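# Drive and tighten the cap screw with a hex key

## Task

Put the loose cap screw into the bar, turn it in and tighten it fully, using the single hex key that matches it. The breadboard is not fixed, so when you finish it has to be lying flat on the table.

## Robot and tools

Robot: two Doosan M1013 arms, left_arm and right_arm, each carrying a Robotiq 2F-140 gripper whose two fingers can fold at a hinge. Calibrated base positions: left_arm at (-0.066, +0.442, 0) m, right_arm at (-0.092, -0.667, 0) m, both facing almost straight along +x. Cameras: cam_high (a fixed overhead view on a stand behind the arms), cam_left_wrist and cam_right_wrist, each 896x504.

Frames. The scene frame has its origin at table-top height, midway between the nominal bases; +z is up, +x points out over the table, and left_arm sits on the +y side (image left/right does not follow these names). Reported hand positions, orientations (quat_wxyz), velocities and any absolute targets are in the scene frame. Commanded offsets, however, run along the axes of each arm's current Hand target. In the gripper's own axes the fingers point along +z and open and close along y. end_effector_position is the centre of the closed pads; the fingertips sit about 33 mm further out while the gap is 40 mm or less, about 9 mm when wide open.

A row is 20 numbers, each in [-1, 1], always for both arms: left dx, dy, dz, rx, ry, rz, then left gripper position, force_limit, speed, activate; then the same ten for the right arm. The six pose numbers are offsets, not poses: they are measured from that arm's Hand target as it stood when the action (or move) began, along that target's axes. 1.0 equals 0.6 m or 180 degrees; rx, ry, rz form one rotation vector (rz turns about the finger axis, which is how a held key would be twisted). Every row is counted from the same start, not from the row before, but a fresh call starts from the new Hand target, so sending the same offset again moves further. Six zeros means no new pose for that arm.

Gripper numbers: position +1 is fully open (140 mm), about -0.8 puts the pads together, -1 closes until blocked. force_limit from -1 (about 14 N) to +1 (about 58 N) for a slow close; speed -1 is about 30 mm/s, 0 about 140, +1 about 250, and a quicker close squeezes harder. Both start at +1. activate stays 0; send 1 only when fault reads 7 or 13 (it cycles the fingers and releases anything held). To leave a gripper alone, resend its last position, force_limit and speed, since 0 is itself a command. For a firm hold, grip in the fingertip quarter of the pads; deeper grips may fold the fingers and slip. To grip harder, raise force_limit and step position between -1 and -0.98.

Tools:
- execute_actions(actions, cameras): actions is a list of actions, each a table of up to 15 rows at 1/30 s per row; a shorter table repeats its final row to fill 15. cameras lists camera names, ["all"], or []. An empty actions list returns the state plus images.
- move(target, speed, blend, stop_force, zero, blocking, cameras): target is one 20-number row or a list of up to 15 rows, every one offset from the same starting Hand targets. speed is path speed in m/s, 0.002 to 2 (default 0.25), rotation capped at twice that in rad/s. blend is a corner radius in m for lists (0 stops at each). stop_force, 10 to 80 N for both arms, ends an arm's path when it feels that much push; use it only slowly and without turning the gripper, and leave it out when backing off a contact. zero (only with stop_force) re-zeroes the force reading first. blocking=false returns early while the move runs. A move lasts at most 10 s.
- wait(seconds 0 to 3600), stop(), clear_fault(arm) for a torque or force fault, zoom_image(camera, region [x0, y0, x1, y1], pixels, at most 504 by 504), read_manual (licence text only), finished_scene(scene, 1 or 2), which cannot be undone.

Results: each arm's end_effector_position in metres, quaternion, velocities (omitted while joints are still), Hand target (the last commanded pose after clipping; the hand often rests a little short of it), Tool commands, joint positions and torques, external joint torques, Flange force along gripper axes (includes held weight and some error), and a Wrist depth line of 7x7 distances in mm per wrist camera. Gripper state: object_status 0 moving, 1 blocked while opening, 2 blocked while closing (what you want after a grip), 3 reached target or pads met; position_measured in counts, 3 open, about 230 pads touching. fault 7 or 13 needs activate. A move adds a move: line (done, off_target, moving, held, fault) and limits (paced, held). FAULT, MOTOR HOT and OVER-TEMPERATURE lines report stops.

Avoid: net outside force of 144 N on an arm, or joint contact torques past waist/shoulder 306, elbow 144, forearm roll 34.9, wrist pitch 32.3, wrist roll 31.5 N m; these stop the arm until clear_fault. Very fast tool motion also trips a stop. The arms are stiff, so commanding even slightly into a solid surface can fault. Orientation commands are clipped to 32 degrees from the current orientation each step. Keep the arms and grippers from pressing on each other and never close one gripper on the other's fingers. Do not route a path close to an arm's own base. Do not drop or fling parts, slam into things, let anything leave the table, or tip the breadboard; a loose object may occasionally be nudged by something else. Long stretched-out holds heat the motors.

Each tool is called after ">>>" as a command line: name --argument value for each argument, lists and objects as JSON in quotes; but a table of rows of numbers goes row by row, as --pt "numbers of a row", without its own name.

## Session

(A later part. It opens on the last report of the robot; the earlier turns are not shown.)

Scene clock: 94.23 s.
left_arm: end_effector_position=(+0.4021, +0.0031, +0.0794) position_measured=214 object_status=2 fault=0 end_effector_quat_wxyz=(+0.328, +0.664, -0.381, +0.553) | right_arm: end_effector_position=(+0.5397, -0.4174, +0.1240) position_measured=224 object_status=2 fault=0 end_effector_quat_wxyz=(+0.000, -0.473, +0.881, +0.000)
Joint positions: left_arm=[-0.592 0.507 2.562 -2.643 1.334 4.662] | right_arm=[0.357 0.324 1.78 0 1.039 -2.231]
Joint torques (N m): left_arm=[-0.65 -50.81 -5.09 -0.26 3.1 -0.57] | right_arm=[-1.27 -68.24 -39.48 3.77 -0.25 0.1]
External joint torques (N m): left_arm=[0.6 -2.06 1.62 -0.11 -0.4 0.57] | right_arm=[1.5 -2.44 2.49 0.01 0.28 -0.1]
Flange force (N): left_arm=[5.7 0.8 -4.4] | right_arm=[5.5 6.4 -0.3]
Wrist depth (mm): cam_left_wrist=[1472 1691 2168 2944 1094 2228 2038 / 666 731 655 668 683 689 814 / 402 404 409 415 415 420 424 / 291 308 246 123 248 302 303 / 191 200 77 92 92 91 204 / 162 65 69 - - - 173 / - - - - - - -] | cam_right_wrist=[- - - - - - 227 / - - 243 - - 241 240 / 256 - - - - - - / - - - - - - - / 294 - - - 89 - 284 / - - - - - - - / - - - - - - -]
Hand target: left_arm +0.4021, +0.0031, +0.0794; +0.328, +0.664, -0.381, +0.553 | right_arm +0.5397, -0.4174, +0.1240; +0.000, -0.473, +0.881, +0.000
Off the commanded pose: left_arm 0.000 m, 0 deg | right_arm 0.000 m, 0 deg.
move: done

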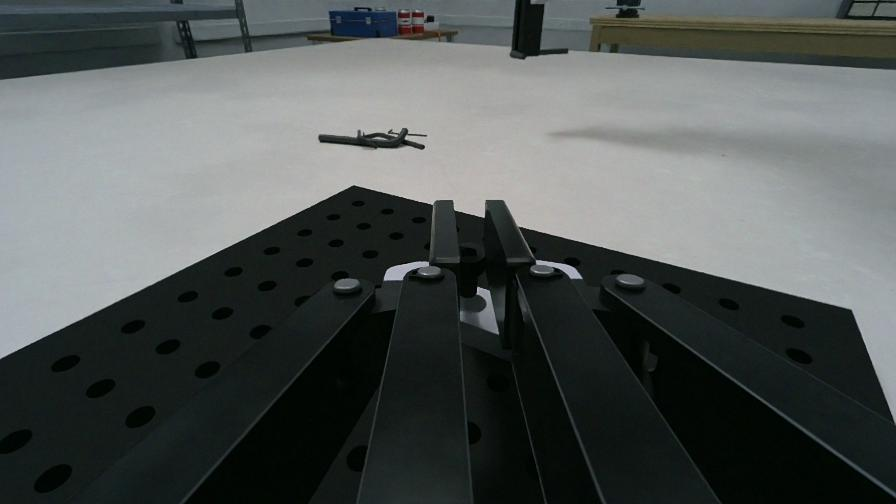

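>>> move --pt "-0.0093 0.0008 0.0064 0 0 0 -1 0.2 -1 0 0 0 0 0 0 0 -1 1 -1 0" --pt "-0.0353 0.0008 0.0105 0 0 0 -1 0.2 -1 0 0 0 0 0 0 0 -1 1 -1 0" --speed '[0.05,0.03]' --stop_force 12 --cameras '["cam_left_wrist"]'

>>> zoom_image --camera "cam_left_wrist" --region '[430, 220, 530, 360]'

Scene clock: 97.53 s.
left_arm: end_effector_position=(+0.4028, +0.0004, +0.0600) position_measured=214 object_status=2 fault=0 end_effector_quat_wxyz=(+0.328, +0.664, -0.381, +0.553) | right_arm: end_effector_position=(+0.5397, -0.4174, +0.1240) position_measured=224 object_status=2 fault=0 end_effector_quat_wxyz=(+0.000, -0.473, +0.881, +0.000)
Joint positions: left_arm=[-0.598 0.565 2.556 -2.654 1.38 4.688] | right_arm=[0.357 0.324 1.78 0 1.039 -2.231]
Joint torques (N m): left_arm=[-0.8 -38.77 3.11 0.12 -5.39 -0.5] | right_arm=[-1.17 -67.92 -39.71 3.79 -0.29 0.11]
External joint torques (N m): left_arm=[0.81 -17.13 -4.33 -0.22 8.1 0.5] | right_arm=[1.24 -2.75 2.62 0 0.31 -0.11]
Flange force (N): left_arm=[27.5 2.1 -10.9] | right_arm=[6.3 6.5 -0.5]
Wrist depth (mm): cam_left_wrist=[1667 2168 1877 4585 1877 2092 2110 / 703 598 553 568 636 583 670 / 362 367 367 377 383 390 392 / 262 213 229 137 219 276 277 / 166 174 81 92 91 91 173 / 141 65 69 139 - - 147 / - - - - - - -] | cam_right_wrist=[234 - - - - 231 - / - - - - 244 - - / 255 - - 253 - - 258 / 272 274 - - 265 - 273 / 292 289 - - 89 - - / - - - - - - - / - - - - - - -]
Hand target: left_arm +0.4028, +0.0004, +0.0600; +0.328, +0.664, -0.381, +0.553 (not the last commanded pose) | right_arm +0.5397, -0.4174, +0.1240; +0.000, -0.473, +0.881, +0.000
Off the commanded pose: left_arm 0.002 m, 0 deg | right_arm 0.000 m, 0 deg.
move: contact (left_arm); path passed 1 of 2 targets

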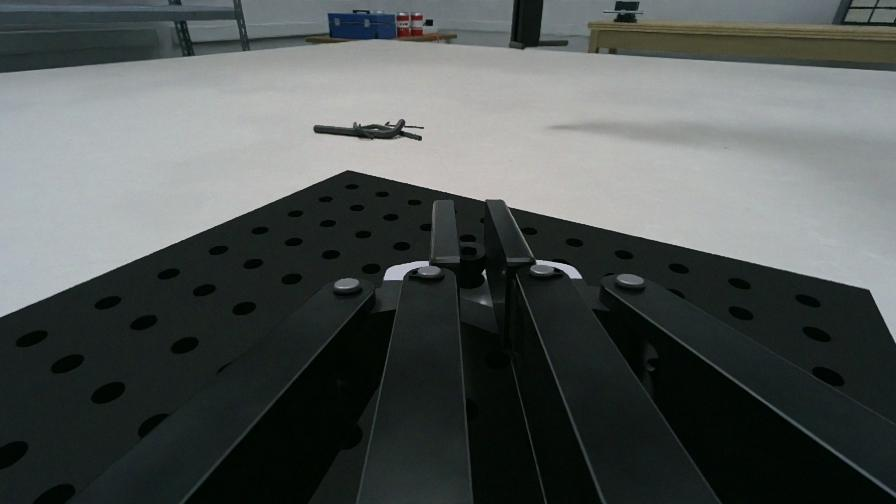

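Scaled by 3.600 from the camera's image (finer frame: 1280x720).

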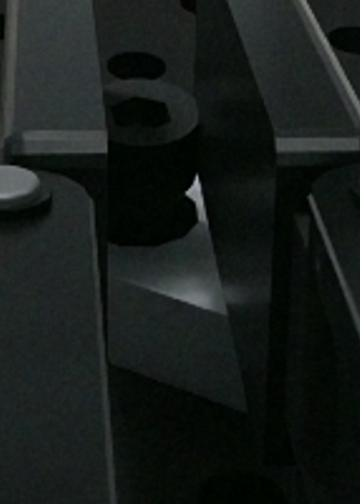

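>>> move --pt "0.0012 -0.0197 0.0042 -0.1277 0 0.0226 -1 0.2 -1 0 0 0 0 0 0 0 -1 1 -1 0" --pt "0.003 -0.0363 0.0155 -0.2553 0 0.0451 -1 0.2 -1 0 0 0 0 0 0 0 -1 1 -1 0" --pt "0.0058 -0.047 0.0323 -0.383 0 0.0677 -1 0.2 -1 0 0 0 0 0 0 0 -1 1 -1 0" --speed 0.2 --blend 0.005 --cameras '["cam_left_wrist","cam_high"]'

>>> zoom_image --camera "cam_left_wrist" --region '[430, 220, 530, 360]'

Scene clock: 101.40 s.
left_arm: end_effector_position=(+0.4248, +0.0034, +0.0599) position_measured=214 object_status=2 fault=0 end_effector_quat_wxyz=(+0.512, +0.472, -0.599, +0.396) | right_arm: end_effector_position=(+0.5397, -0.4174, +0.1240) position_measured=224 object_status=2 fault=0 end_effector_quat_wxyz=(+0.000, -0.473, +0.881, +0.000)
Joint positions: left_arm=[-0.295 0.672 2.111 -1.533 1.41 4.34] | right_arm=[0.357 0.324 1.78 0 1.039 -2.231]
Joint torques (N m): left_arm=[2.44 -53.54 -12.56 -3.46 0.48 -0.43] | right_arm=[-1.3 -68.52 -39.58 3.77 -0.25 0.08]
External joint torques (N m): left_arm=[-2.46 -20.39 2 2.57 2.05 0.42] | right_arm=[1.37 -2.3 2.39 0.03 0.27 -0.08]
External joint torques when the fault began: left_arm=[-8.7 -39.07 20.58 -0.11 2.87 0.36]
Flange force (N): left_arm=[35.5 17.6 -6.4] | right_arm=[5.3 6.0 -0.2]
Flange force when the fault began (N): left_arm=[72.1 67.4 4.1]
Wrist depth (mm): cam_left_wrist=[2709 2839 2384 2361 769 691 572 / 610 618 631 629 634 551 638 / 347 369 373 376 282 375 378 / 264 213 226 123 194 215 268 / 173 173 81 117 91 91 167 / 140 65 69 136 - - 147 / - - - - - - -] | cam_right_wrist=[233 231 231 226 - 229 227 / - - - - - - - / - - - - - - 257 / - - - - 113 272 269 / 292 - - - 89 280 280 / - - - - - - - / - - - - - - -]
Hand target: left_arm +0.4248, +0.0034, +0.0599; +0.512, +0.472, -0.599, +0.396 (not the last commanded pose) | right_arm +0.5397, -0.4174, +0.1240; +0.000, -0.473, +0.881, +0.000
Tool commands: left_gripper/position=-1.0 left_gripper/force_limit=+0.2 left_gripper/speed=-1.0 left_gripper/activate=+0.0 right_gripper/position=-1.0 right_gripper/force_limit=+1.0 right_gripper/speed=-1.0 right_gripper/activate=+0.0
Off the commanded pose: left_arm 0.014 m, 26 deg | right_arm 0.000 m, 0 deg.
FORCE FAULT: contact force on the left arm reached its limit, and that arm stopped. The contact can be on any part of that arm, not only on its tool. That arm's remaining commands of this call were not run. That arm is still stopped at the end of this call. While its stop runs, that arm takes no new command, but its gripper still runs the gripper command that each later call begins with.
CLEAR FAULT: the left arm stays stopped until you call clear_fault(arm="left_arm").
move: fault (left_arm); path passed 1 of 3 targets
Images, in order (width x height): cam_high 896x504, cam_left_wrist 896x504.

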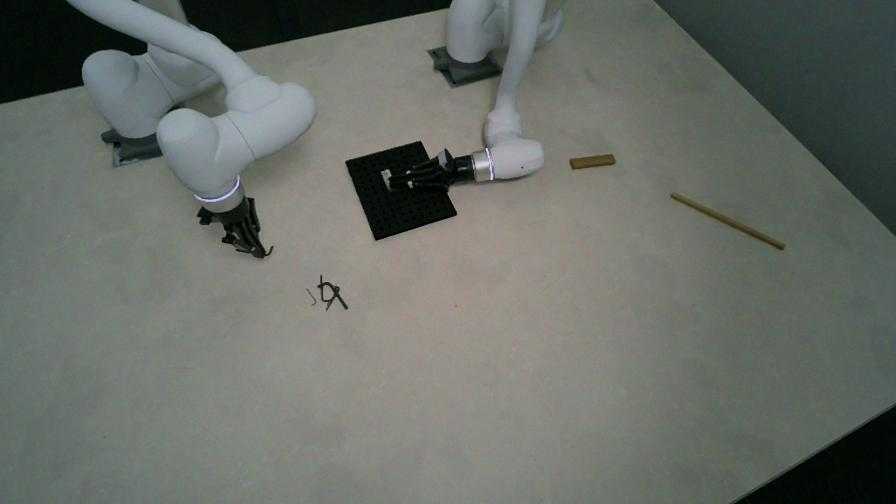

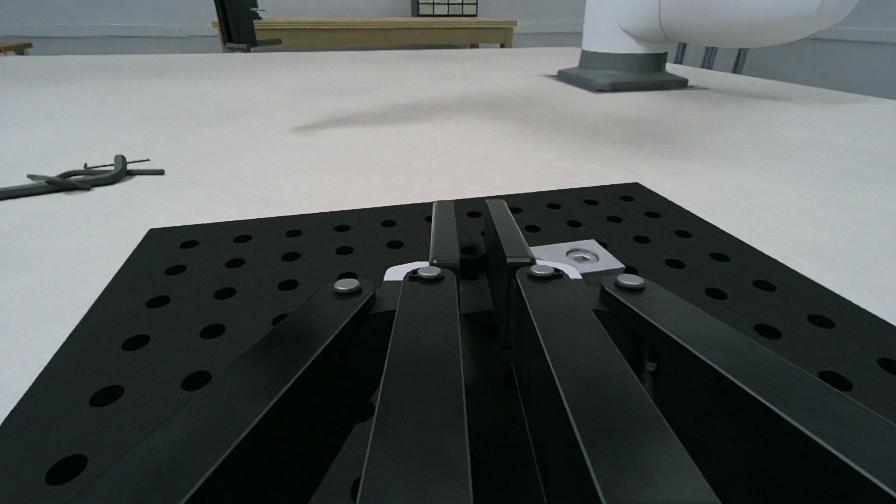

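Scaled by 3.600 from the camera's image (finer frame: 1280x720).

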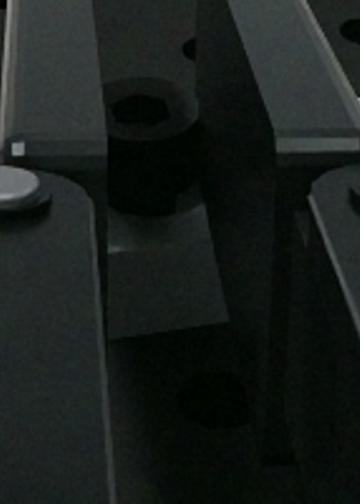

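>>> clear_fault --arm "left_arm"

>>> execute_actions --actions '[[[0,0,0,0,0,0,-0.5,-1,-0.8,0,0,0,0,0,0,0,-1,1,-1,0]],[[0,0,0,0,0,0,-0.5,-1,-0.8,0,0,0,0,0,0,0,-1,1,-1,0]]]' --cameras '["cam_left_wrist"]'

>>> zoom_image --camera "cam_left_wrist" --region '[400, 200, 560, 360]'

Scene clock: 101.97 s.
left_arm: end_effector_position=(+0.4248, +0.0034, +0.0599) position_measured=214 object_status=2 fault=0 end_effector_quat_wxyz=(+0.512, +0.472, -0.599, +0.396) | right_arm: end_effector_position=(+0.5397, -0.4174, +0.1240) position_measured=224 object_status=2 fault=0 end_effector_quat_wxyz=(+0.000, -0.473, +0.881, +0.000)
Joint positions: left_arm=[-0.295 0.672 2.111 -1.533 1.41 4.34] | right_arm=[0.357 0.324 1.78 0 1.039 -2.231]
Joint torques (N m): left_arm=[1.46 -54.3 -12.35 -3.46 0.53 -0.38] | right_arm=[-1.19 -68.52 -39.59 3.73 -0.32 0.08]
External joint torques (N m): left_arm=[-1.44 -20.06 1.74 2.57 2 0.38] | right_arm=[1.08 -1.71 2.86 0.02 0.36 -0.08]
Flange force (N): left_arm=[34.7 16.8 -8.0] | right_arm=[5.6 5.7 0.5]
Wrist depth (mm): cam_left_wrist=[2649 1006 2315 2408 777 691 576 / 613 716 624 549 632 555 564 / 349 371 371 374 375 378 377 / 263 212 226 136 194 216 268 / 173 172 81 117 91 91 167 / 140 65 69 135 - - 147 / - - - - - - -] | cam_right_wrist=[234 234 - 229 - 228 230 / - - - 243 - - - / - - 255 - 255 - - / - - - - 113 272 270 / 293 - - - 90 - - / - - - - - - - / - - - - - - -]
Hand target: left_arm +0.4248, +0.0034, +0.0599; +0.512, +0.472, -0.599, +0.396 (not the last commanded pose) | right_arm +0.5397, -0.4174, +0.1240; +0.000, -0.473, +0.881, +0.000
Tool commands: left_gripper/position=-1.0 left_gripper/force_limit=+0.2 left_gripper/speed=-1.0 left_gripper/activate=+0.0 right_gripper/position=-1.0 right_gripper/force_limit=+1.0 right_gripper/speed=-1.0 right_gripper/activate=+0.0
Off the commanded pose: left_arm 0.014 m, 26 deg | right_arm 0.000 m, 0 deg.
FORCE FAULT, CONTINUED: the left arm's stop, for the force fault that an earlier result reported, is over. The rest of the stop counts as 1 of the actions that you can send in this scene; the call itself counts as one more. That arm's target is now where it stood when the stop ended, not its last command. That arm accepts commands again.
CLEAR FAULT: your call cleared the left arm's force fault. If the contact force or a joint's load stays at its limit, that arm stops again.

Scene clock: 103.17 s.
left_arm: end_effector_position=(+0.4248, +0.0034, +0.0599) position_measured=192 object_status=3 fault=0 end_effector_quat_wxyz=(+0.512, +0.472, -0.599, +0.396) | right_arm: end_effector_position=(+0.5397, -0.4174, +0.1240) position_measured=224 object_status=2 fault=0 end_effector_quat_wxyz=(+0.000, -0.473, +0.881, +0.000)
Joint positions: left_arm=[-0.295 0.672 2.111 -1.533 1.41 4.34] | right_arm=[0.357 0.324 1.78 0 1.039 -2.231]
Joint torques (N m): left_arm=[-2.22 -56.23 -9.52 -1.74 2.83 -0.58] | right_arm=[-1.03 -68.44 -39.6 3.78 -0.31 0.06]
External joint torques (N m): left_arm=[2.16 -17.96 -1.05 0.85 -0.3 0.58] | right_arm=[1.3 -2.15 2.83 -0.02 0.35 -0.06]
External joint torques at the end of the 1st action: left_arm=[2.25 -15.8 0.42 0.87 -0.28 0.49] | right_arm=[1.18 -2.2 2.61 -0.01 0.33 -0.04]
Flange force (N): left_arm=[29.5 10.6 -9.5] | right_arm=[5.9 6.3 0.1]
Flange force at the end of the 1st action (N): left_arm=[26.0 11.9 -9.0] | right_arm=[5.7 6.0 -0.1]
Wrist depth (mm): cam_left_wrist=[2805 2592 2620 2679 989 695 592 / 473 535 535 535 705 610 535 / 345 362 393 365 362 367 369 / 259 208 210 167 198 210 262 / 169 162 84 156 91 90 163 / 138 62 72 133 - 66 - / - - - 113 - - -] | cam_right_wrist=[- 232 227 225 - 227 - / 244 246 242 - 239 - - / - 259 - - - - - / - 269 - - 108 272 - / - - - - 79 284 287 / - - - - - - - / - - - - - - -]
Hand target: left_arm +0.4248, +0.0034, +0.0599; +0.512, +0.472, -0.599, +0.396 | right_arm +0.5397, -0.4174, +0.1240; +0.000, -0.473, +0.881, +0.000
Off the commanded pose: left_arm 0.000 m, 0 deg | right_arm 0.000 m, 0 deg.

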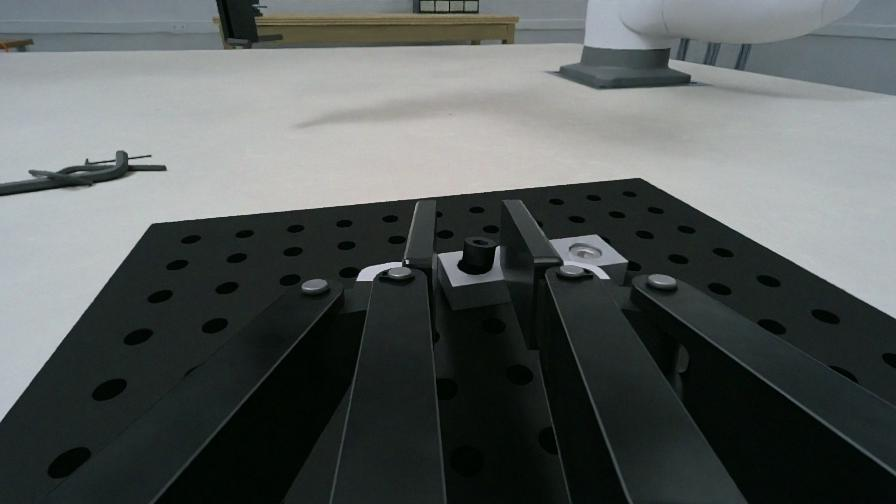

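Scaled by 3.150 from the camera's image (finer frame: 1280x720).

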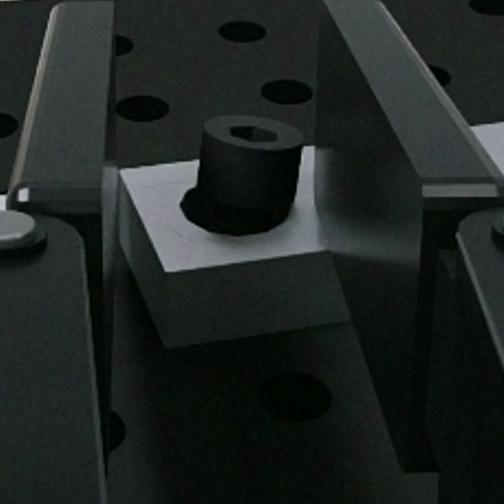

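>>> move --pt "0.1316 0.001 -0.0217 0 0 0 -0.5 -1 -0.8 0 0 0 0 0 0 0 -1 1 -1 0" --pt "0.1668 0.0067 0.0893 0 -0.448 0 -0.5 -1 -0.8 0 0 0 0 0 0 0 -1 1 -1 0" --speed '[0.15,0.3]' --blend '[0.01,0]' --cameras '["cam_left_wrist"]'

Scene clock: 108.27 s.
left_arm: end_effector_position=(+0.4050, -0.0630, +0.1499) position_measured=192 object_status=3 fault=0 end_effector_quat_wxyz=(-0.003, -0.616, +0.788, +0.004) | right_arm: end_effector_position=(+0.5397, -0.4174, +0.1240) position_measured=224 object_status=2 fault=0 end_effector_quat_wxyz=(+0.000, -0.473, +0.881, +0.000)
Joint positions: left_arm=[-0.895 0.322 1.729 -0.005 1.098 2.52] | right_arm=[0.357 0.324 1.78 0 1.039 -2.231]
Joint torques (N m): left_arm=[-0.77 -68.28 -38.38 3.75 0.21 -0.55] | right_arm=[-1.34 -68.33 -39.53 3.8 -0.35 0.08]
External joint torques (N m): left_arm=[0.74 -0.69 1.73 -0.04 -0.22 0.55] | right_arm=[1.45 -2.38 2.56 -0.01 0.38 -0.08]
Flange force (N): left_arm=[-4.0 2.8 1.6] | right_arm=[5.6 6.3 -0.4]
Wrist depth (mm): cam_left_wrist=[249 250 252 253 249 250 257 / 262 263 259 243 243 263 271 / 275 255 255 255 257 277 285 / 292 287 266 256 267 278 304 / 312 306 84 286 92 85 323 / 329 62 72 311 - 66 - / - - - 366 - - -] | cam_right_wrist=[- 234 228 - 231 - - / 245 - - - - - - / - 260 - 253 - 256 256 / - 272 - - - 270 269 / - - - - 89 - 278 / - - - - - - - / - - - - - - -]
Hand target: left_arm +0.4050, -0.0630, +0.1499; -0.003, -0.616, +0.788, +0.004 | right_arm +0.5397, -0.4174, +0.1240; +0.000, -0.473, +0.881, +0.000
Off the commanded pose: left_arm 0.000 m, 0 deg | right_arm 0.000 m, 0 deg.
move: done

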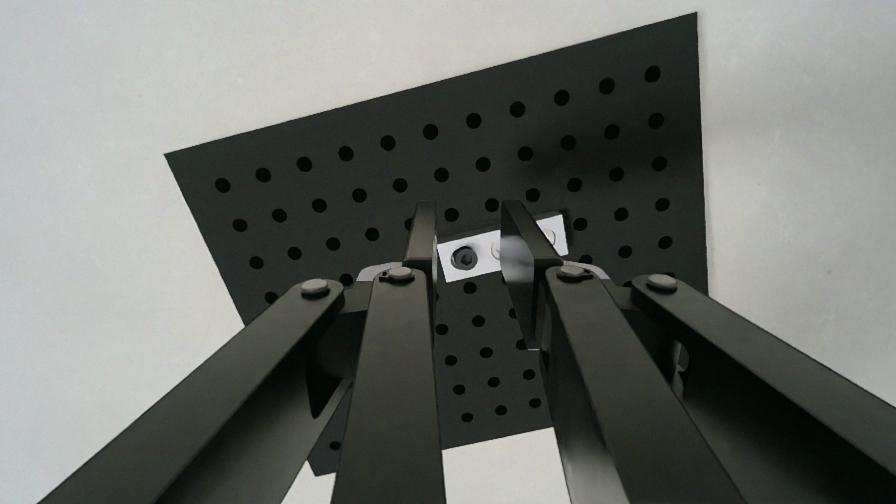

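>>> zoom_image --camera "cam_left_wrist" --region '[430, 230, 500, 290]'

Scaled by 7.200 from the camera's image (finer frame: 1280x720).

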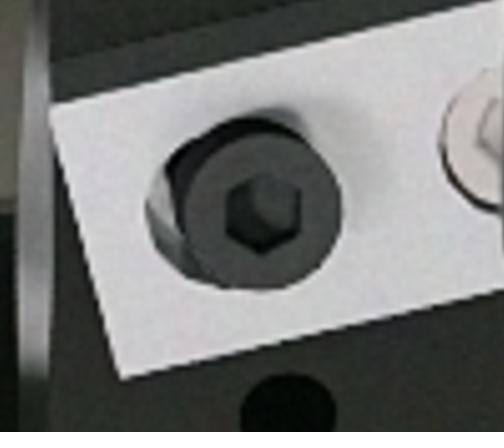

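>>> move --pt "-0.0663 -0.0012 0.03 0 0 -0.6667 -0.5 -1 -0.8 0 0 0 0 0 0 0 -1 1 -1 0" --pt "-0.0663 -0.0012 0.06 0 0 0.6667 -0.5 -1 -0.8 0 0 0 0 0 0 0 -1 1 -1 0" --pt "-0.0663 -0.0012 0.09 0 0 0 -0.5 -1 -0.8 0 0 0 0 0 0 0 -1 1 -1 0" --pt "-0.0663 -0.0012 0.1275 0 0 0 -0.5 -1 -0.8 0 0 0 0 0 0 0 -1 1 -1 0" --speed '[0.8,0.8,0.8,0.08]' --cameras '["cam_left_wrist"]'

>>> zoom_image --camera "cam_left_wrist" --region '[400, 180, 560, 300]'

Scene clock: 117.33 s.
left_arm: end_effector_position=(+0.4147, -0.0243, +0.0735) position_measured=192 object_status=3 fault=0 end_effector_quat_wxyz=(-0.002, -0.616, +0.788, +0.004) | right_arm: end_effector_position=(+0.5397, -0.4174, +0.1240) position_measured=224 object_status=2 fault=0 end_effector_quat_wxyz=(+0.000, -0.473, +0.881, +0.000)
Joint positions: left_arm=[-0.847 0.359 1.836 -0.005 0.954 -3.714] | right_arm=[0.357 0.324 1.78 0 1.039 -2.231]
Joint torques (N m): left_arm=[-0.78 -69.15 -34.66 3.45 0.38 -0.55] | right_arm=[-1.59 -68.35 -39.61 3.81 -0.24 0.05]
External joint torques (N m): left_arm=[0.64 -0.39 1.09 -0.05 -0.39 0.55] | right_arm=[1.55 -2.06 2.73 -0.04 0.27 -0.05]
Flange force (N): left_arm=[-3.0 1.6 1.1] | right_arm=[5.4 6.5 0.3]
Wrist depth (mm): cam_left_wrist=[176 159 159 160 162 163 185 / 165 166 168 169 170 172 195 / 177 176 177 176 175 183 206 / 210 187 186 166 176 193 220 / 226 195 84 200 91 91 236 / 237 62 72 217 - 66 - / - - - 233 - - -] | cam_right_wrist=[- - - - 230 - - / - 249 244 242 - 241 238 / - - 257 - - 255 - / - - 272 120 - 271 - / - - - - 89 - - / - - - - - - - / - - - - - - -]
Hand target: left_arm +0.4146, -0.0243, +0.0735; -0.003, -0.616, +0.788, +0.004 | right_arm +0.5397, -0.4174, +0.1240; +0.000, -0.473, +0.881, +0.000
Off the commanded pose: left_arm 0.000 m, 0 deg | right_arm 0.000 m, 0 deg.
move: done

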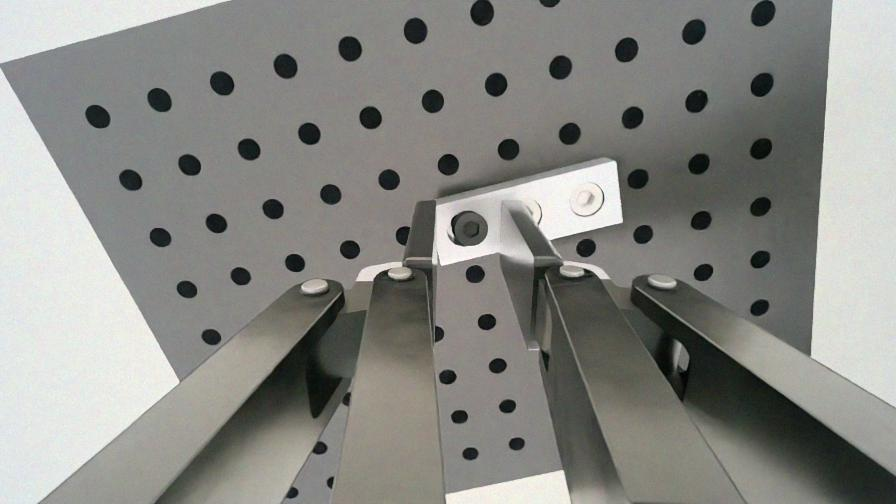

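Scaled by 3.150 from the camera's image (finer frame: 1280x720).

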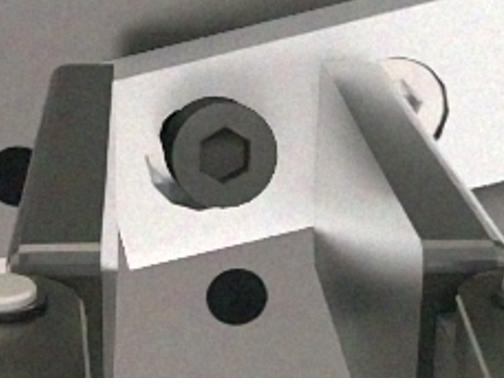

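>>> move --pt "0.0062 0 0 0 0 0 -0.5 -1 -0.8 0 0 0 0 0 0 0 -1 1 -1 0" --pt "0.0062 0 0 0 0 0 -1 -0.3 -1 0 0 0 0 0 0 0 -1 1 -1 0" --pt "0 -0.0025 0 0 0 0 -1 -0.3 -1 0 0 0 0 0 0 0 -1 1 -1 0" --speed 0.03 --cameras '["cam_left_wrist"]'

>>> zoom_image --camera "cam_left_wrist" --region '[400, 180, 560, 300]'

Scene clock: 119.80 s.
left_arm: end_effector_position=(+0.4161, -0.0247, +0.0735) position_measured=212 object_status=2 fault=0 end_effector_quat_wxyz=(-0.003, -0.616, +0.788, +0.004) | right_arm: end_effector_position=(+0.5397, -0.4174, +0.1240) position_measured=224 object_status=2 fault=0 end_effector_quat_wxyz=(+0.000, -0.473, +0.881, +0.000)
Joint positions: left_arm=[-0.846 0.361 1.834 -0.005 0.955 -3.713] | right_arm=[0.357 0.324 1.78 0 1.039 -2.231]
Joint torques (N m): left_arm=[-0.21 -61.05 -27.9 3.93 1.18 -0.57] | right_arm=[-1.52 -68.35 -39.65 3.77 -0.25 0.08]
External joint torques (N m): left_arm=[0.2 -8.72 -5.73 -0.52 -1.19 0.57] | right_arm=[1.34 -2.02 2.77 -0.01 0.29 -0.08]
Flange force (N): left_arm=[-1.5 0.4 -10.8] | right_arm=[5.6 6.2 0.3]
Wrist depth (mm): cam_left_wrist=[176 160 159 161 162 163 167 / 165 167 168 169 171 171 195 / 177 177 178 177 174 182 205 / 212 187 186 136 177 193 221 / 225 197 81 92 92 91 231 / 238 62 69 - - - 252 / - - - - - - -] | cam_right_wrist=[- 231 - 227 231 230 227 / - 244 - - - - - / - 260 - 252 - - 253 / - 274 - - 267 271 - / 290 289 - - 89 - - / - - - - - - - / - - - - - - -]
Hand target: left_arm +0.4161, -0.0247, +0.0734; -0.003, -0.616, +0.788, +0.004 | right_arm +0.5397, -0.4174, +0.1240; +0.000, -0.473, +0.881, +0.000
Off the commanded pose: left_arm 0.000 m, 0 deg | right_arm 0.000 m, 0 deg.
move: done

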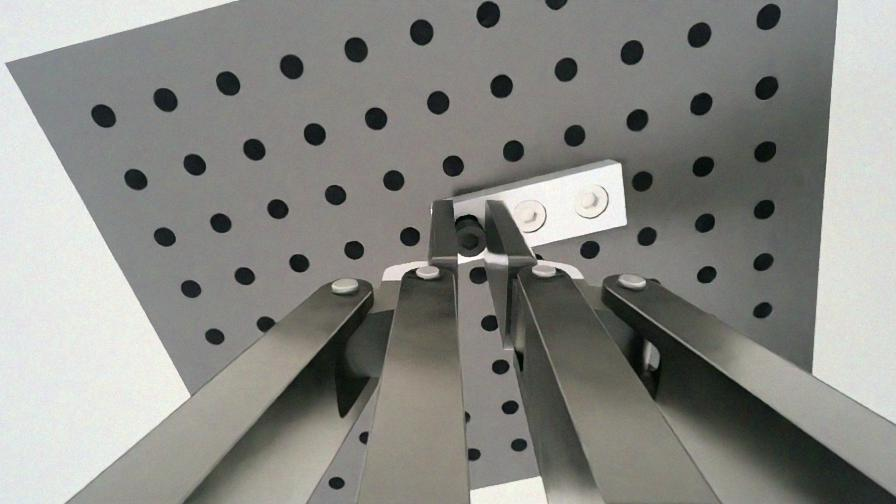

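Scaled by 3.150 from the camera's image (finer frame: 1280x720).

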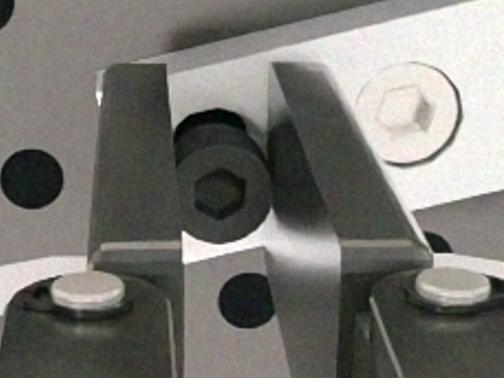

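>>> move --pt "0.0017 -0.0013 0.0003 0 0 0 -1 -0.3 -1 0 0 0 0 0 0 0 -1 1 -1 0" --pt "0.0017 -0.0013 0.001 0 0 0.6 -1 -0.3 -1 0 0 0 0 0 0 0 -1 1 -1 0" --pt "0.0017 -0.0013 0.0016 0 0 -0.8 -1 -0.3 -1 0 0 0 0 0 0 0 -1 1 -1 0" --pt "0.0017 -0.0013 0.0022 0 0 -0.2 -1 -0.3 -1 0 0 0 0 0 0 0 -1 1 -1 0" --pt "0.0017 -0.0013 0.0028 0 0 0.4 -1 -0.3 -1 0 0 0 0 0 0 0 -1 1 -1 0" --pt "0.0017 -0.0013 0.0034 0 0 1.0 -1 -0.3 -1 0 0 0 0 0 0 0 -1 1 -1 0" --speed '[0.05,0.9,0.9,0.9,0.9,0.9]' --blend '[0,0.05,0.05,0.05,0.05,0]' --cameras '["cam_left_wrist","cam_high"]'

>>> zoom_image --camera "cam_left_wrist" --region '[400, 180, 560, 300]'

Scene clock: 127.23 s.
left_arm: end_effector_position=(+0.4166, -0.0258, +0.0714) position_measured=212 object_status=2 fault=0 end_effector_quat_wxyz=(-0.004, +0.788, +0.616, -0.003) | right_arm: end_effector_position=(+0.5397, -0.4174, +0.1240) position_measured=224 object_status=2 fault=0 end_effector_quat_wxyz=(+0.000, -0.473, +0.881, +0.000)
Joint positions: left_arm=[-0.847 0.365 1.833 -0.005 0.952 5.712] | right_arm=[0.357 0.324 1.78 0 1.039 -2.231]
Joint torques (N m): left_arm=[-3.96 -13.21 10.5 2.22 6.15 -0.18] | right_arm=[-1.34 -68.23 -39.49 3.76 -0.32 -0.03]
External joint torques (N m): left_arm=[3.99 -56.82 -43.95 1.25 -6.11 0.18] | right_arm=[1.76 -2.81 2.39 0.04 0.35 0.02]
Flange force (N): left_arm=[1.4 9.2 -78.2] | right_arm=[5.4 7.0 -0.8]
Wrist depth (mm): cam_left_wrist=[159 159 159 159 159 159 163 / 168 168 170 168 168 168 172 / 179 177 178 176 179 178 199 / 215 188 178 137 184 189 212 / 229 198 77 92 92 91 227 / 243 62 69 - - - 243 / - - - - - - -] | cam_right_wrist=[- - 234 - 233 232 229 / - - 246 - 243 242 - / - 266 - - 256 250 - / 276 276 273 - 267 271 265 / - 292 - - 89 - 284 / - - - - - - - / - - - - - - -]
Hand target: left_arm +0.4166, -0.0259, +0.0714; -0.004, +0.788, +0.616, -0.003 | right_arm +0.5397, -0.4174, +0.1240; +0.000, -0.473, +0.881, +0.000
Off the commanded pose: left_arm 0.000 m, 0 deg | right_arm 0.000 m, 0 deg.
move: done
Images, in order (width x height): cam_high 896x504, cam_left_wrist 896x504.

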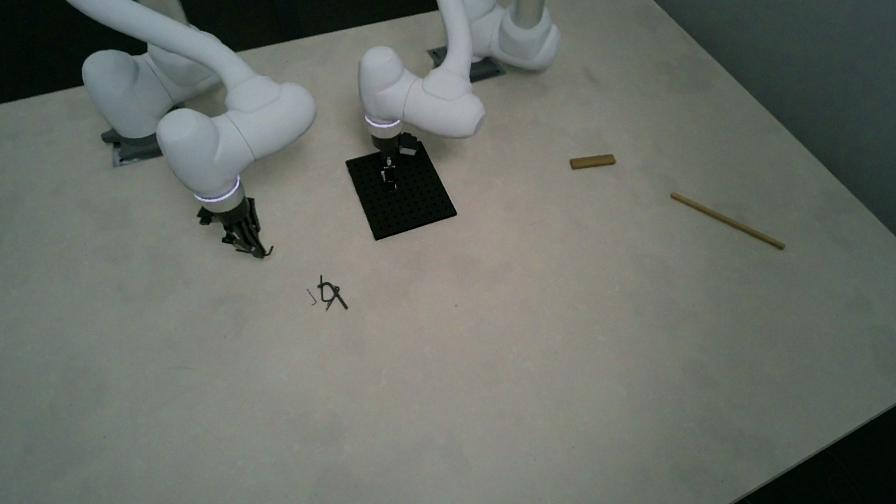

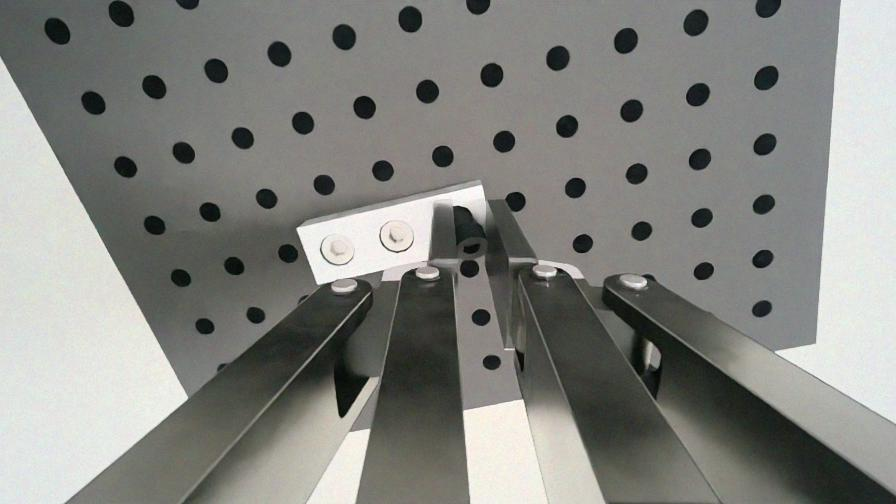

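Scaled by 3.150 from the camera's image (finer frame: 1280x720).

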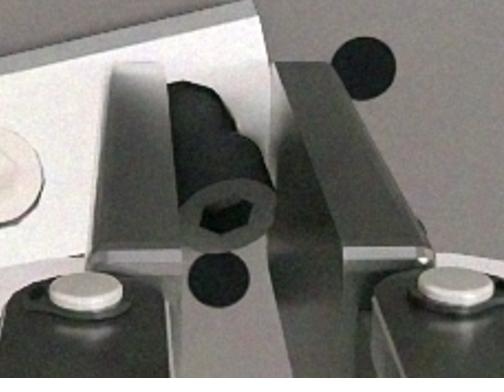

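>>> move --pt "0 0 -0.0067 0 0 0 -1 -0.3 -1 0 0 0 0 0 0 0 -1 1 -1 0" --pt "0 0 -0.0067 0 0 0 -0.5 -0.3 -0.8 0 0 0 0 0 0 0 -1 1 -1 0" --speed 0.03 --cameras '["cam_left_wrist"]'

>>> zoom_image --camera "cam_left_wrist" --region '[400, 180, 560, 300]'

Scene clock: 128.97 s.
left_arm: end_effector_position=(+0.4166, -0.0259, +0.0754) position_measured=192 object_status=0 fault=0 end_effector_quat_wxyz=(-0.004, +0.788, +0.616, -0.003) | right_arm: end_effector_position=(+0.5397, -0.4174, +0.1240) position_measured=224 object_status=2 fault=0 end_effector_quat_wxyz=(+0.000, -0.473, +0.881, +0.000)
Joint positions: left_arm=[-0.847 0.361 1.83 -0.005 0.959 5.712] | right_arm=[0.357 0.324 1.78 0 1.039 -2.231]
Joint torques (N m): left_arm=[-0.23 -69 -35.13 3.5 0.38 -0.56] | right_arm=[-1.15 -68.13 -39.59 3.78 -0.29 0.13]
External joint torques (N m): left_arm=[0.35 -0.83 1.46 -0.01 -0.35 0.56] | right_arm=[1.3 -2.3 2.8 -0.02 0.33 -0.13]
Flange force (N): left_arm=[3.3 -3.0 0.9] | right_arm=[6.1 6.3 0.0]
Wrist depth (mm): cam_left_wrist=[162 162 162 162 162 162 166 / 171 171 171 171 171 171 191 / 183 180 180 178 181 181 204 / 220 192 182 167 187 191 196 / 234 202 84 203 92 85 229 / 247 62 72 219 - 66 - / - - - 269 - - -] | cam_right_wrist=[- 229 - 226 - - - / - 243 244 242 - - - / - - - - 255 256 - / - 273 263 120 265 - 270 / - - - - 89 - - / 309 - - - - - - / - - - - - - -]
Hand target: left_arm +0.4166, -0.0259, +0.0754; -0.004, +0.788, +0.616, -0.003 | right_arm +0.5397, -0.4174, +0.1240; +0.000, -0.473, +0.881, +0.000
Off the commanded pose: left_arm 0.000 m, 0 deg | right_arm 0.000 m, 0 deg.
move: done

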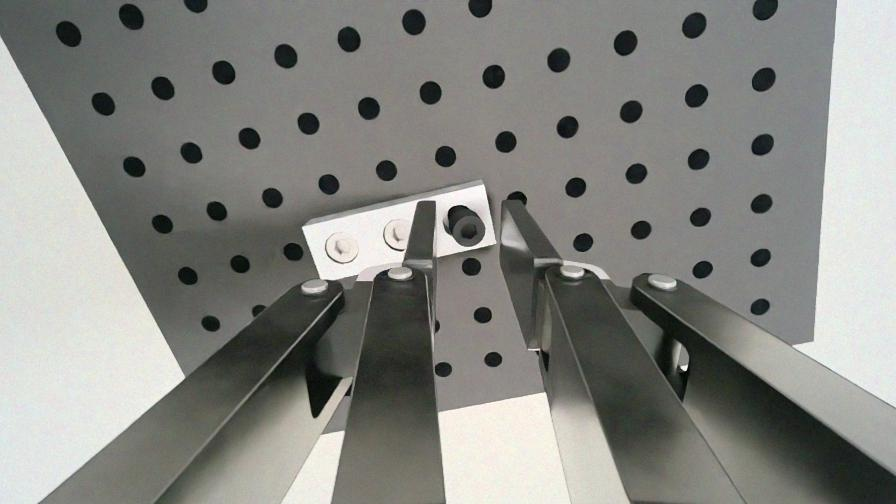

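Scaled by 3.150 from the camera's image (finer frame: 1280x720).

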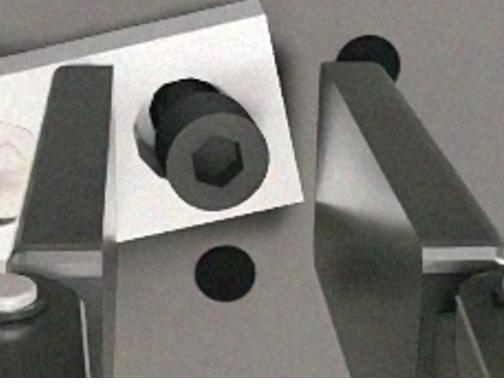

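>>> move --pt "0.0023 -0.0038 -0.02 0 0 -0.6667 -0.5 -0.3 -0.8 0 0 0 0 0 0 0 -1 1 -1 0" --pt "0.0023 -0.0038 -0.02 0 0 0.6667 -0.5 -0.3 -0.8 0 0 0 0 0 0 0 -1 1 -1 0" --pt "0.0023 -0.0038 -0.02 0 0 0 -0.5 -0.3 -0.8 0 0 0 0 0 0 0 -1 1 -1 0" --pt "0.0023 -0.0038 -0.02 0 0 -0.6667 -0.5 -0.3 -0.8 0 0 0 0 0 0 0 -1 1 -1 0" --pt "0.0023 -0.0038 -0.02 0 0 -1 -0.5 -0.3 -0.8 0 0 0 0 0 0 0 -1 1 -1 0" --pt "0.0023 -0.0038 0.0015 0 0 -1 -0.5 -0.3 -0.8 0 0 0 0 0 0 0 -1 1 -1 0" --speed '[1,1,1,1,1,0.08]' --blend '[0.03,0.03,0.03,0.03,0.0,0]' --cameras '["cam_left_wrist"]'

>>> zoom_image --camera "cam_left_wrist" --region '[400, 180, 560, 300]'

Scene clock: 137.40 s.
left_arm: end_effector_position=(+0.4147, -0.0240, +0.0746) position_measured=192 object_status=3 fault=0 end_effector_quat_wxyz=(-0.003, -0.616, +0.788, +0.004) | right_arm: end_effector_position=(+0.5397, -0.4174, +0.1240) position_measured=224 object_status=2 fault=0 end_effector_quat_wxyz=(+0.000, -0.473, +0.881, +0.000)
Joint positions: left_arm=[-0.847 0.358 1.836 -0.005 0.956 -3.713] | right_arm=[0.357 0.324 1.78 0 1.039 -2.231]
Joint torques (N m): left_arm=[-0.91 -69.09 -35.11 3.51 0.53 -0.54] | right_arm=[-1.38 -68.55 -39.58 3.76 -0.36 0.03]
External joint torques (N m): left_arm=[0.98 -0.08 1.54 -0.1 -0.54 0.54] | right_arm=[1.59 -2.17 2.66 0.01 0.4 -0.04]
Flange force (N): left_arm=[-3.7 1.8 2.0] | right_arm=[5.3 6.5 -0.1]
Wrist depth (mm): cam_left_wrist=[177 161 160 162 163 164 186 / 166 167 169 170 171 173 195 / 178 177 178 177 176 183 207 / 213 188 187 168 189 193 221 / 226 195 84 201 91 85 237 / 238 62 72 219 - 66 - / - - - 234 - - -] | cam_right_wrist=[- - - - - - 228 / - - - - 258 - 241 / - - - 163 256 - - / - - 264 - 113 275 - / - - - - 89 - 286 / - - - - - - - / - - - - - - -]
Hand target: left_arm +0.4147, -0.0240, +0.0745; -0.003, -0.616, +0.788, +0.004 | right_arm +0.5397, -0.4174, +0.1240; +0.000, -0.473, +0.881, +0.000
Off the commanded pose: left_arm 0.000 m, 0 deg | right_arm 0.000 m, 0 deg.
move: done

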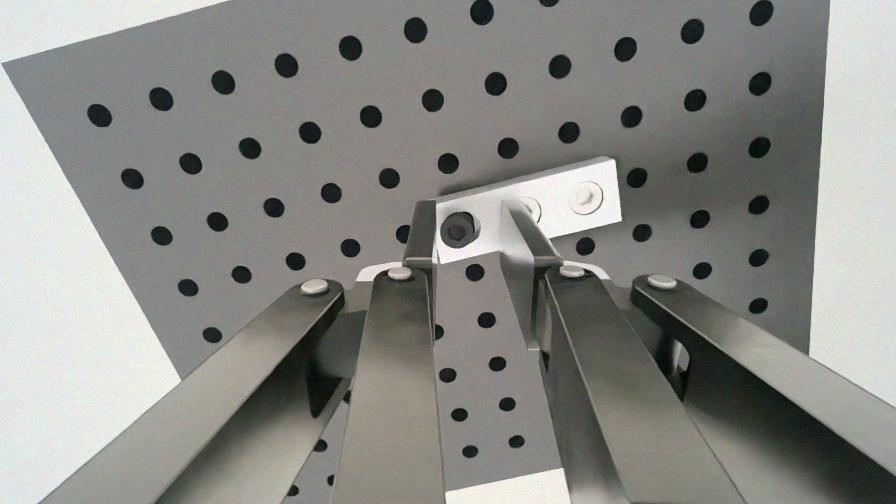

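Scaled by 3.150 from the camera's image (finer frame: 1280x720).

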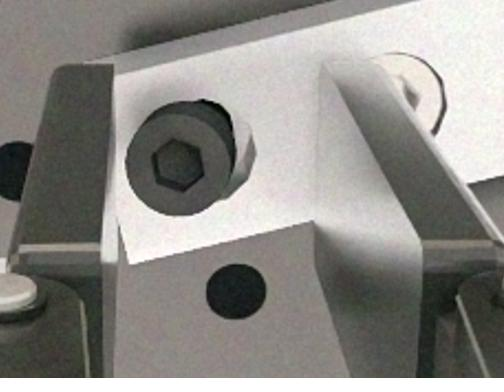

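>>> move --pt "0 0 0 0 0 0 -1 0 -1 0 0 0 0 0 0 0 -1 1 -1 0" --pt "-0.0008 -0.0008 0 0 0 0 -1 0 -1 0 0 0 0 0 0 0 -1 1 -1 0" --speed 0.03 --cameras '["cam_left_wrist"]'

>>> zoom_image --camera "cam_left_wrist" --region '[400, 180, 560, 300]'

Scene clock: 142.53 s.
left_arm: end_effector_position=(+0.4152, -0.0236, +0.0744) position_measured=214 object_status=2 fault=0 end_effector_quat_wxyz=(-0.003, -0.616, +0.788, +0.004) | right_arm: end_effector_position=(+0.5397, -0.4174, +0.1240) position_measured=224 object_status=2 fault=0 end_effector_quat_wxyz=(+0.000, -0.473, +0.881, +0.000)
Joint positions: left_arm=[-0.846 0.358 1.836 -0.005 0.956 -3.712] | right_arm=[0.357 0.324 1.78 0 1.039 -2.231]
Joint torques (N m): left_arm=[2.16 -61.03 -31.89 4.64 -0.3 -0.54] | right_arm=[-1.37 -68.08 -39.65 3.75 -0.33 0.08]
External joint torques (N m): left_arm=[-2.3 -8.31 -1.78 -1.23 0.28 0.54] | right_arm=[1.18 -2.54 2.74 0.01 0.37 -0.08]
Flange force (N): left_arm=[-1.6 8.1 -9.9] | right_arm=[6.3 6.4 -0.3]
Wrist depth (mm): cam_left_wrist=[177 160 159 162 163 164 186 / 166 167 168 170 171 173 195 / 176 177 179 178 175 183 207 / 213 186 187 137 189 194 222 / 226 197 81 92 91 91 235 / 239 62 69 - - - 253 / - - - - - - -] | cam_right_wrist=[- 232 - - - - - / - - - - - - 241 / - 260 254 - - - 256 / 274 - - - 266 267 - / 294 289 - - 89 - - / - - - - - - - / - - - - - - -]
Hand target: left_arm +0.4153, -0.0236, +0.0745; -0.003, -0.616, +0.788, +0.004 | right_arm +0.5397, -0.4174, +0.1240; +0.000, -0.473, +0.881, +0.000
Off the commanded pose: left_arm 0.000 m, 0 deg | right_arm 0.000 m, 0 deg.
move: done

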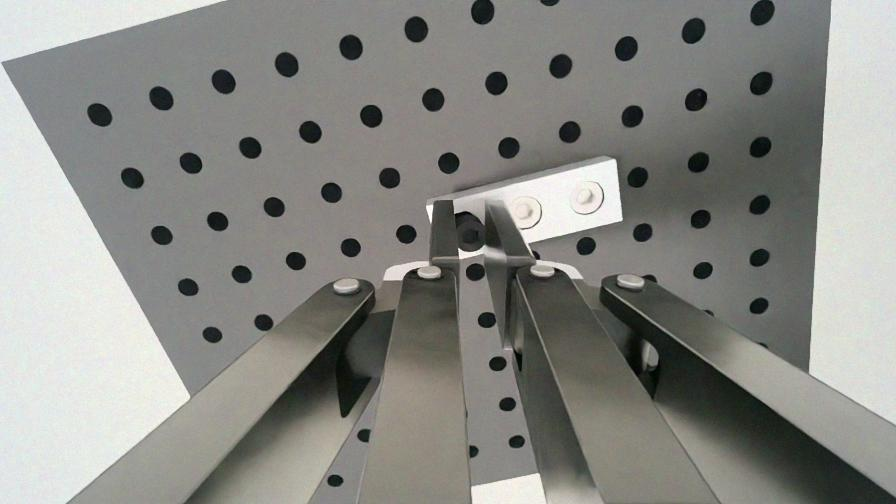

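Scaled by 3.150 from the camera's image (finer frame: 1280x720).

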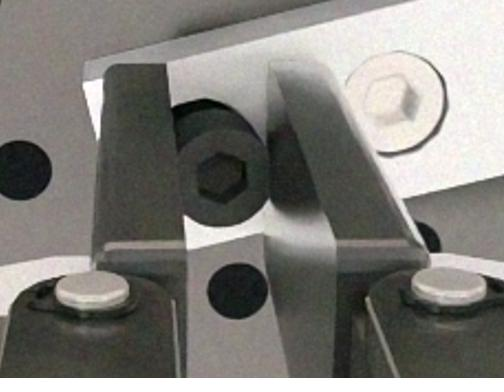

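>>> move --pt "0.0005 0.0007 0.0004 0 0 0.6 -1 0 -1 0 0 0 0 0 0 0 -1 1 -1 0" --pt "0.0005 0.0007 0.0008 0 0 -0.8 -1 0 -1 0 0 0 0 0 0 0 -1 1 -1 0" --pt "0.0005 0.0007 0.0012 0 0 -0.2 -1 0 -1 0 0 0 0 0 0 0 -1 1 -1 0" --pt "0.0005 0.0007 0.0016 0 0 0.4 -1 0 -1 0 0 0 0 0 0 0 -1 1 -1 0" --pt "0.0005 0.0007 0.002 0 0 1.0 -1 0 -1 0 0 0 0 0 0 0 -1 1 -1 0" --speed 0.7 --blend '[0.05,0.05,0.05,0.05,0]' --cameras '["cam_left_wrist"]'

>>> zoom_image --camera "cam_left_wrist" --region '[400, 180, 560, 300]'

Scene clock: 150.60 s.
left_arm: end_effector_position=(+0.4148, -0.0238, +0.0733) position_measured=214 object_status=2 fault=0 end_effector_quat_wxyz=(-0.004, +0.788, +0.616, -0.003) | right_arm: end_effector_position=(+0.5397, -0.4174, +0.1240) position_measured=224 object_status=2 fault=0 end_effector_quat_wxyz=(+0.000, -0.473, +0.881, +0.000)
Joint positions: left_arm=[-0.846 0.359 1.837 -0.005 0.953 5.712] | right_arm=[0.357 0.324 1.78 0 1.039 -2.231]
Joint torques (N m): left_arm=[-3.41 -80.04 -43.81 2.29 -0.51 -0.31] | right_arm=[-1.38 -68.04 -39.52 3.74 -0.28 0.07]
External joint torques (N m): left_arm=[3.49 10.49 10.26 1.18 0.55 0.31] | right_arm=[1.36 -2.57 2.65 0.03 0.31 -0.07]
Flange force (N): left_arm=[7.8 -2.0 17.1] | right_arm=[6.1 6.5 -0.3]
Wrist depth (mm): cam_left_wrist=[160 160 160 160 160 160 163 / 169 169 169 169 169 168 172 / 184 179 179 177 179 178 182 / 217 190 185 137 185 189 194 / 232 199 81 92 91 91 227 / 245 62 69 - - - 243 / - - - - - - -] | cam_right_wrist=[- - - 229 232 228 228 / - - - - 242 242 - / - - - - 267 - - / - - - - 114 - 271 / - - - - 89 - 285 / - - - - - - - / - - - - - - -]
Hand target: left_arm +0.4148, -0.0238, +0.0733; -0.004, +0.788, +0.616, -0.003 | right_arm +0.5397, -0.4174, +0.1240; +0.000, -0.473, +0.881, +0.000
Off the commanded pose: left_arm 0.000 m, 0 deg | right_arm 0.000 m, 0 deg.
move: done

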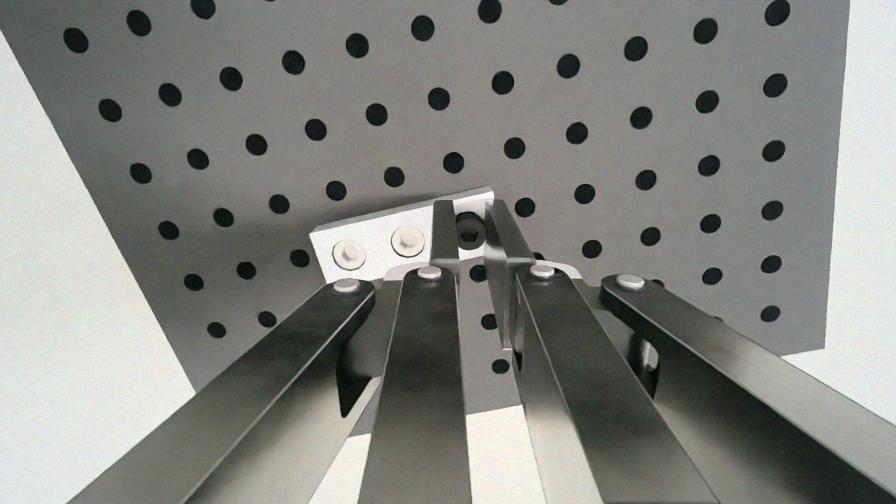

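Scaled by 3.150 from the camera's image (finer frame: 1280x720).

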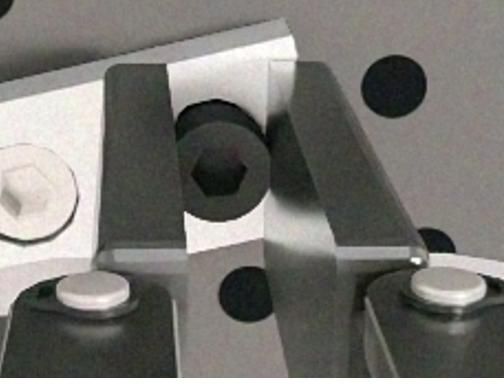

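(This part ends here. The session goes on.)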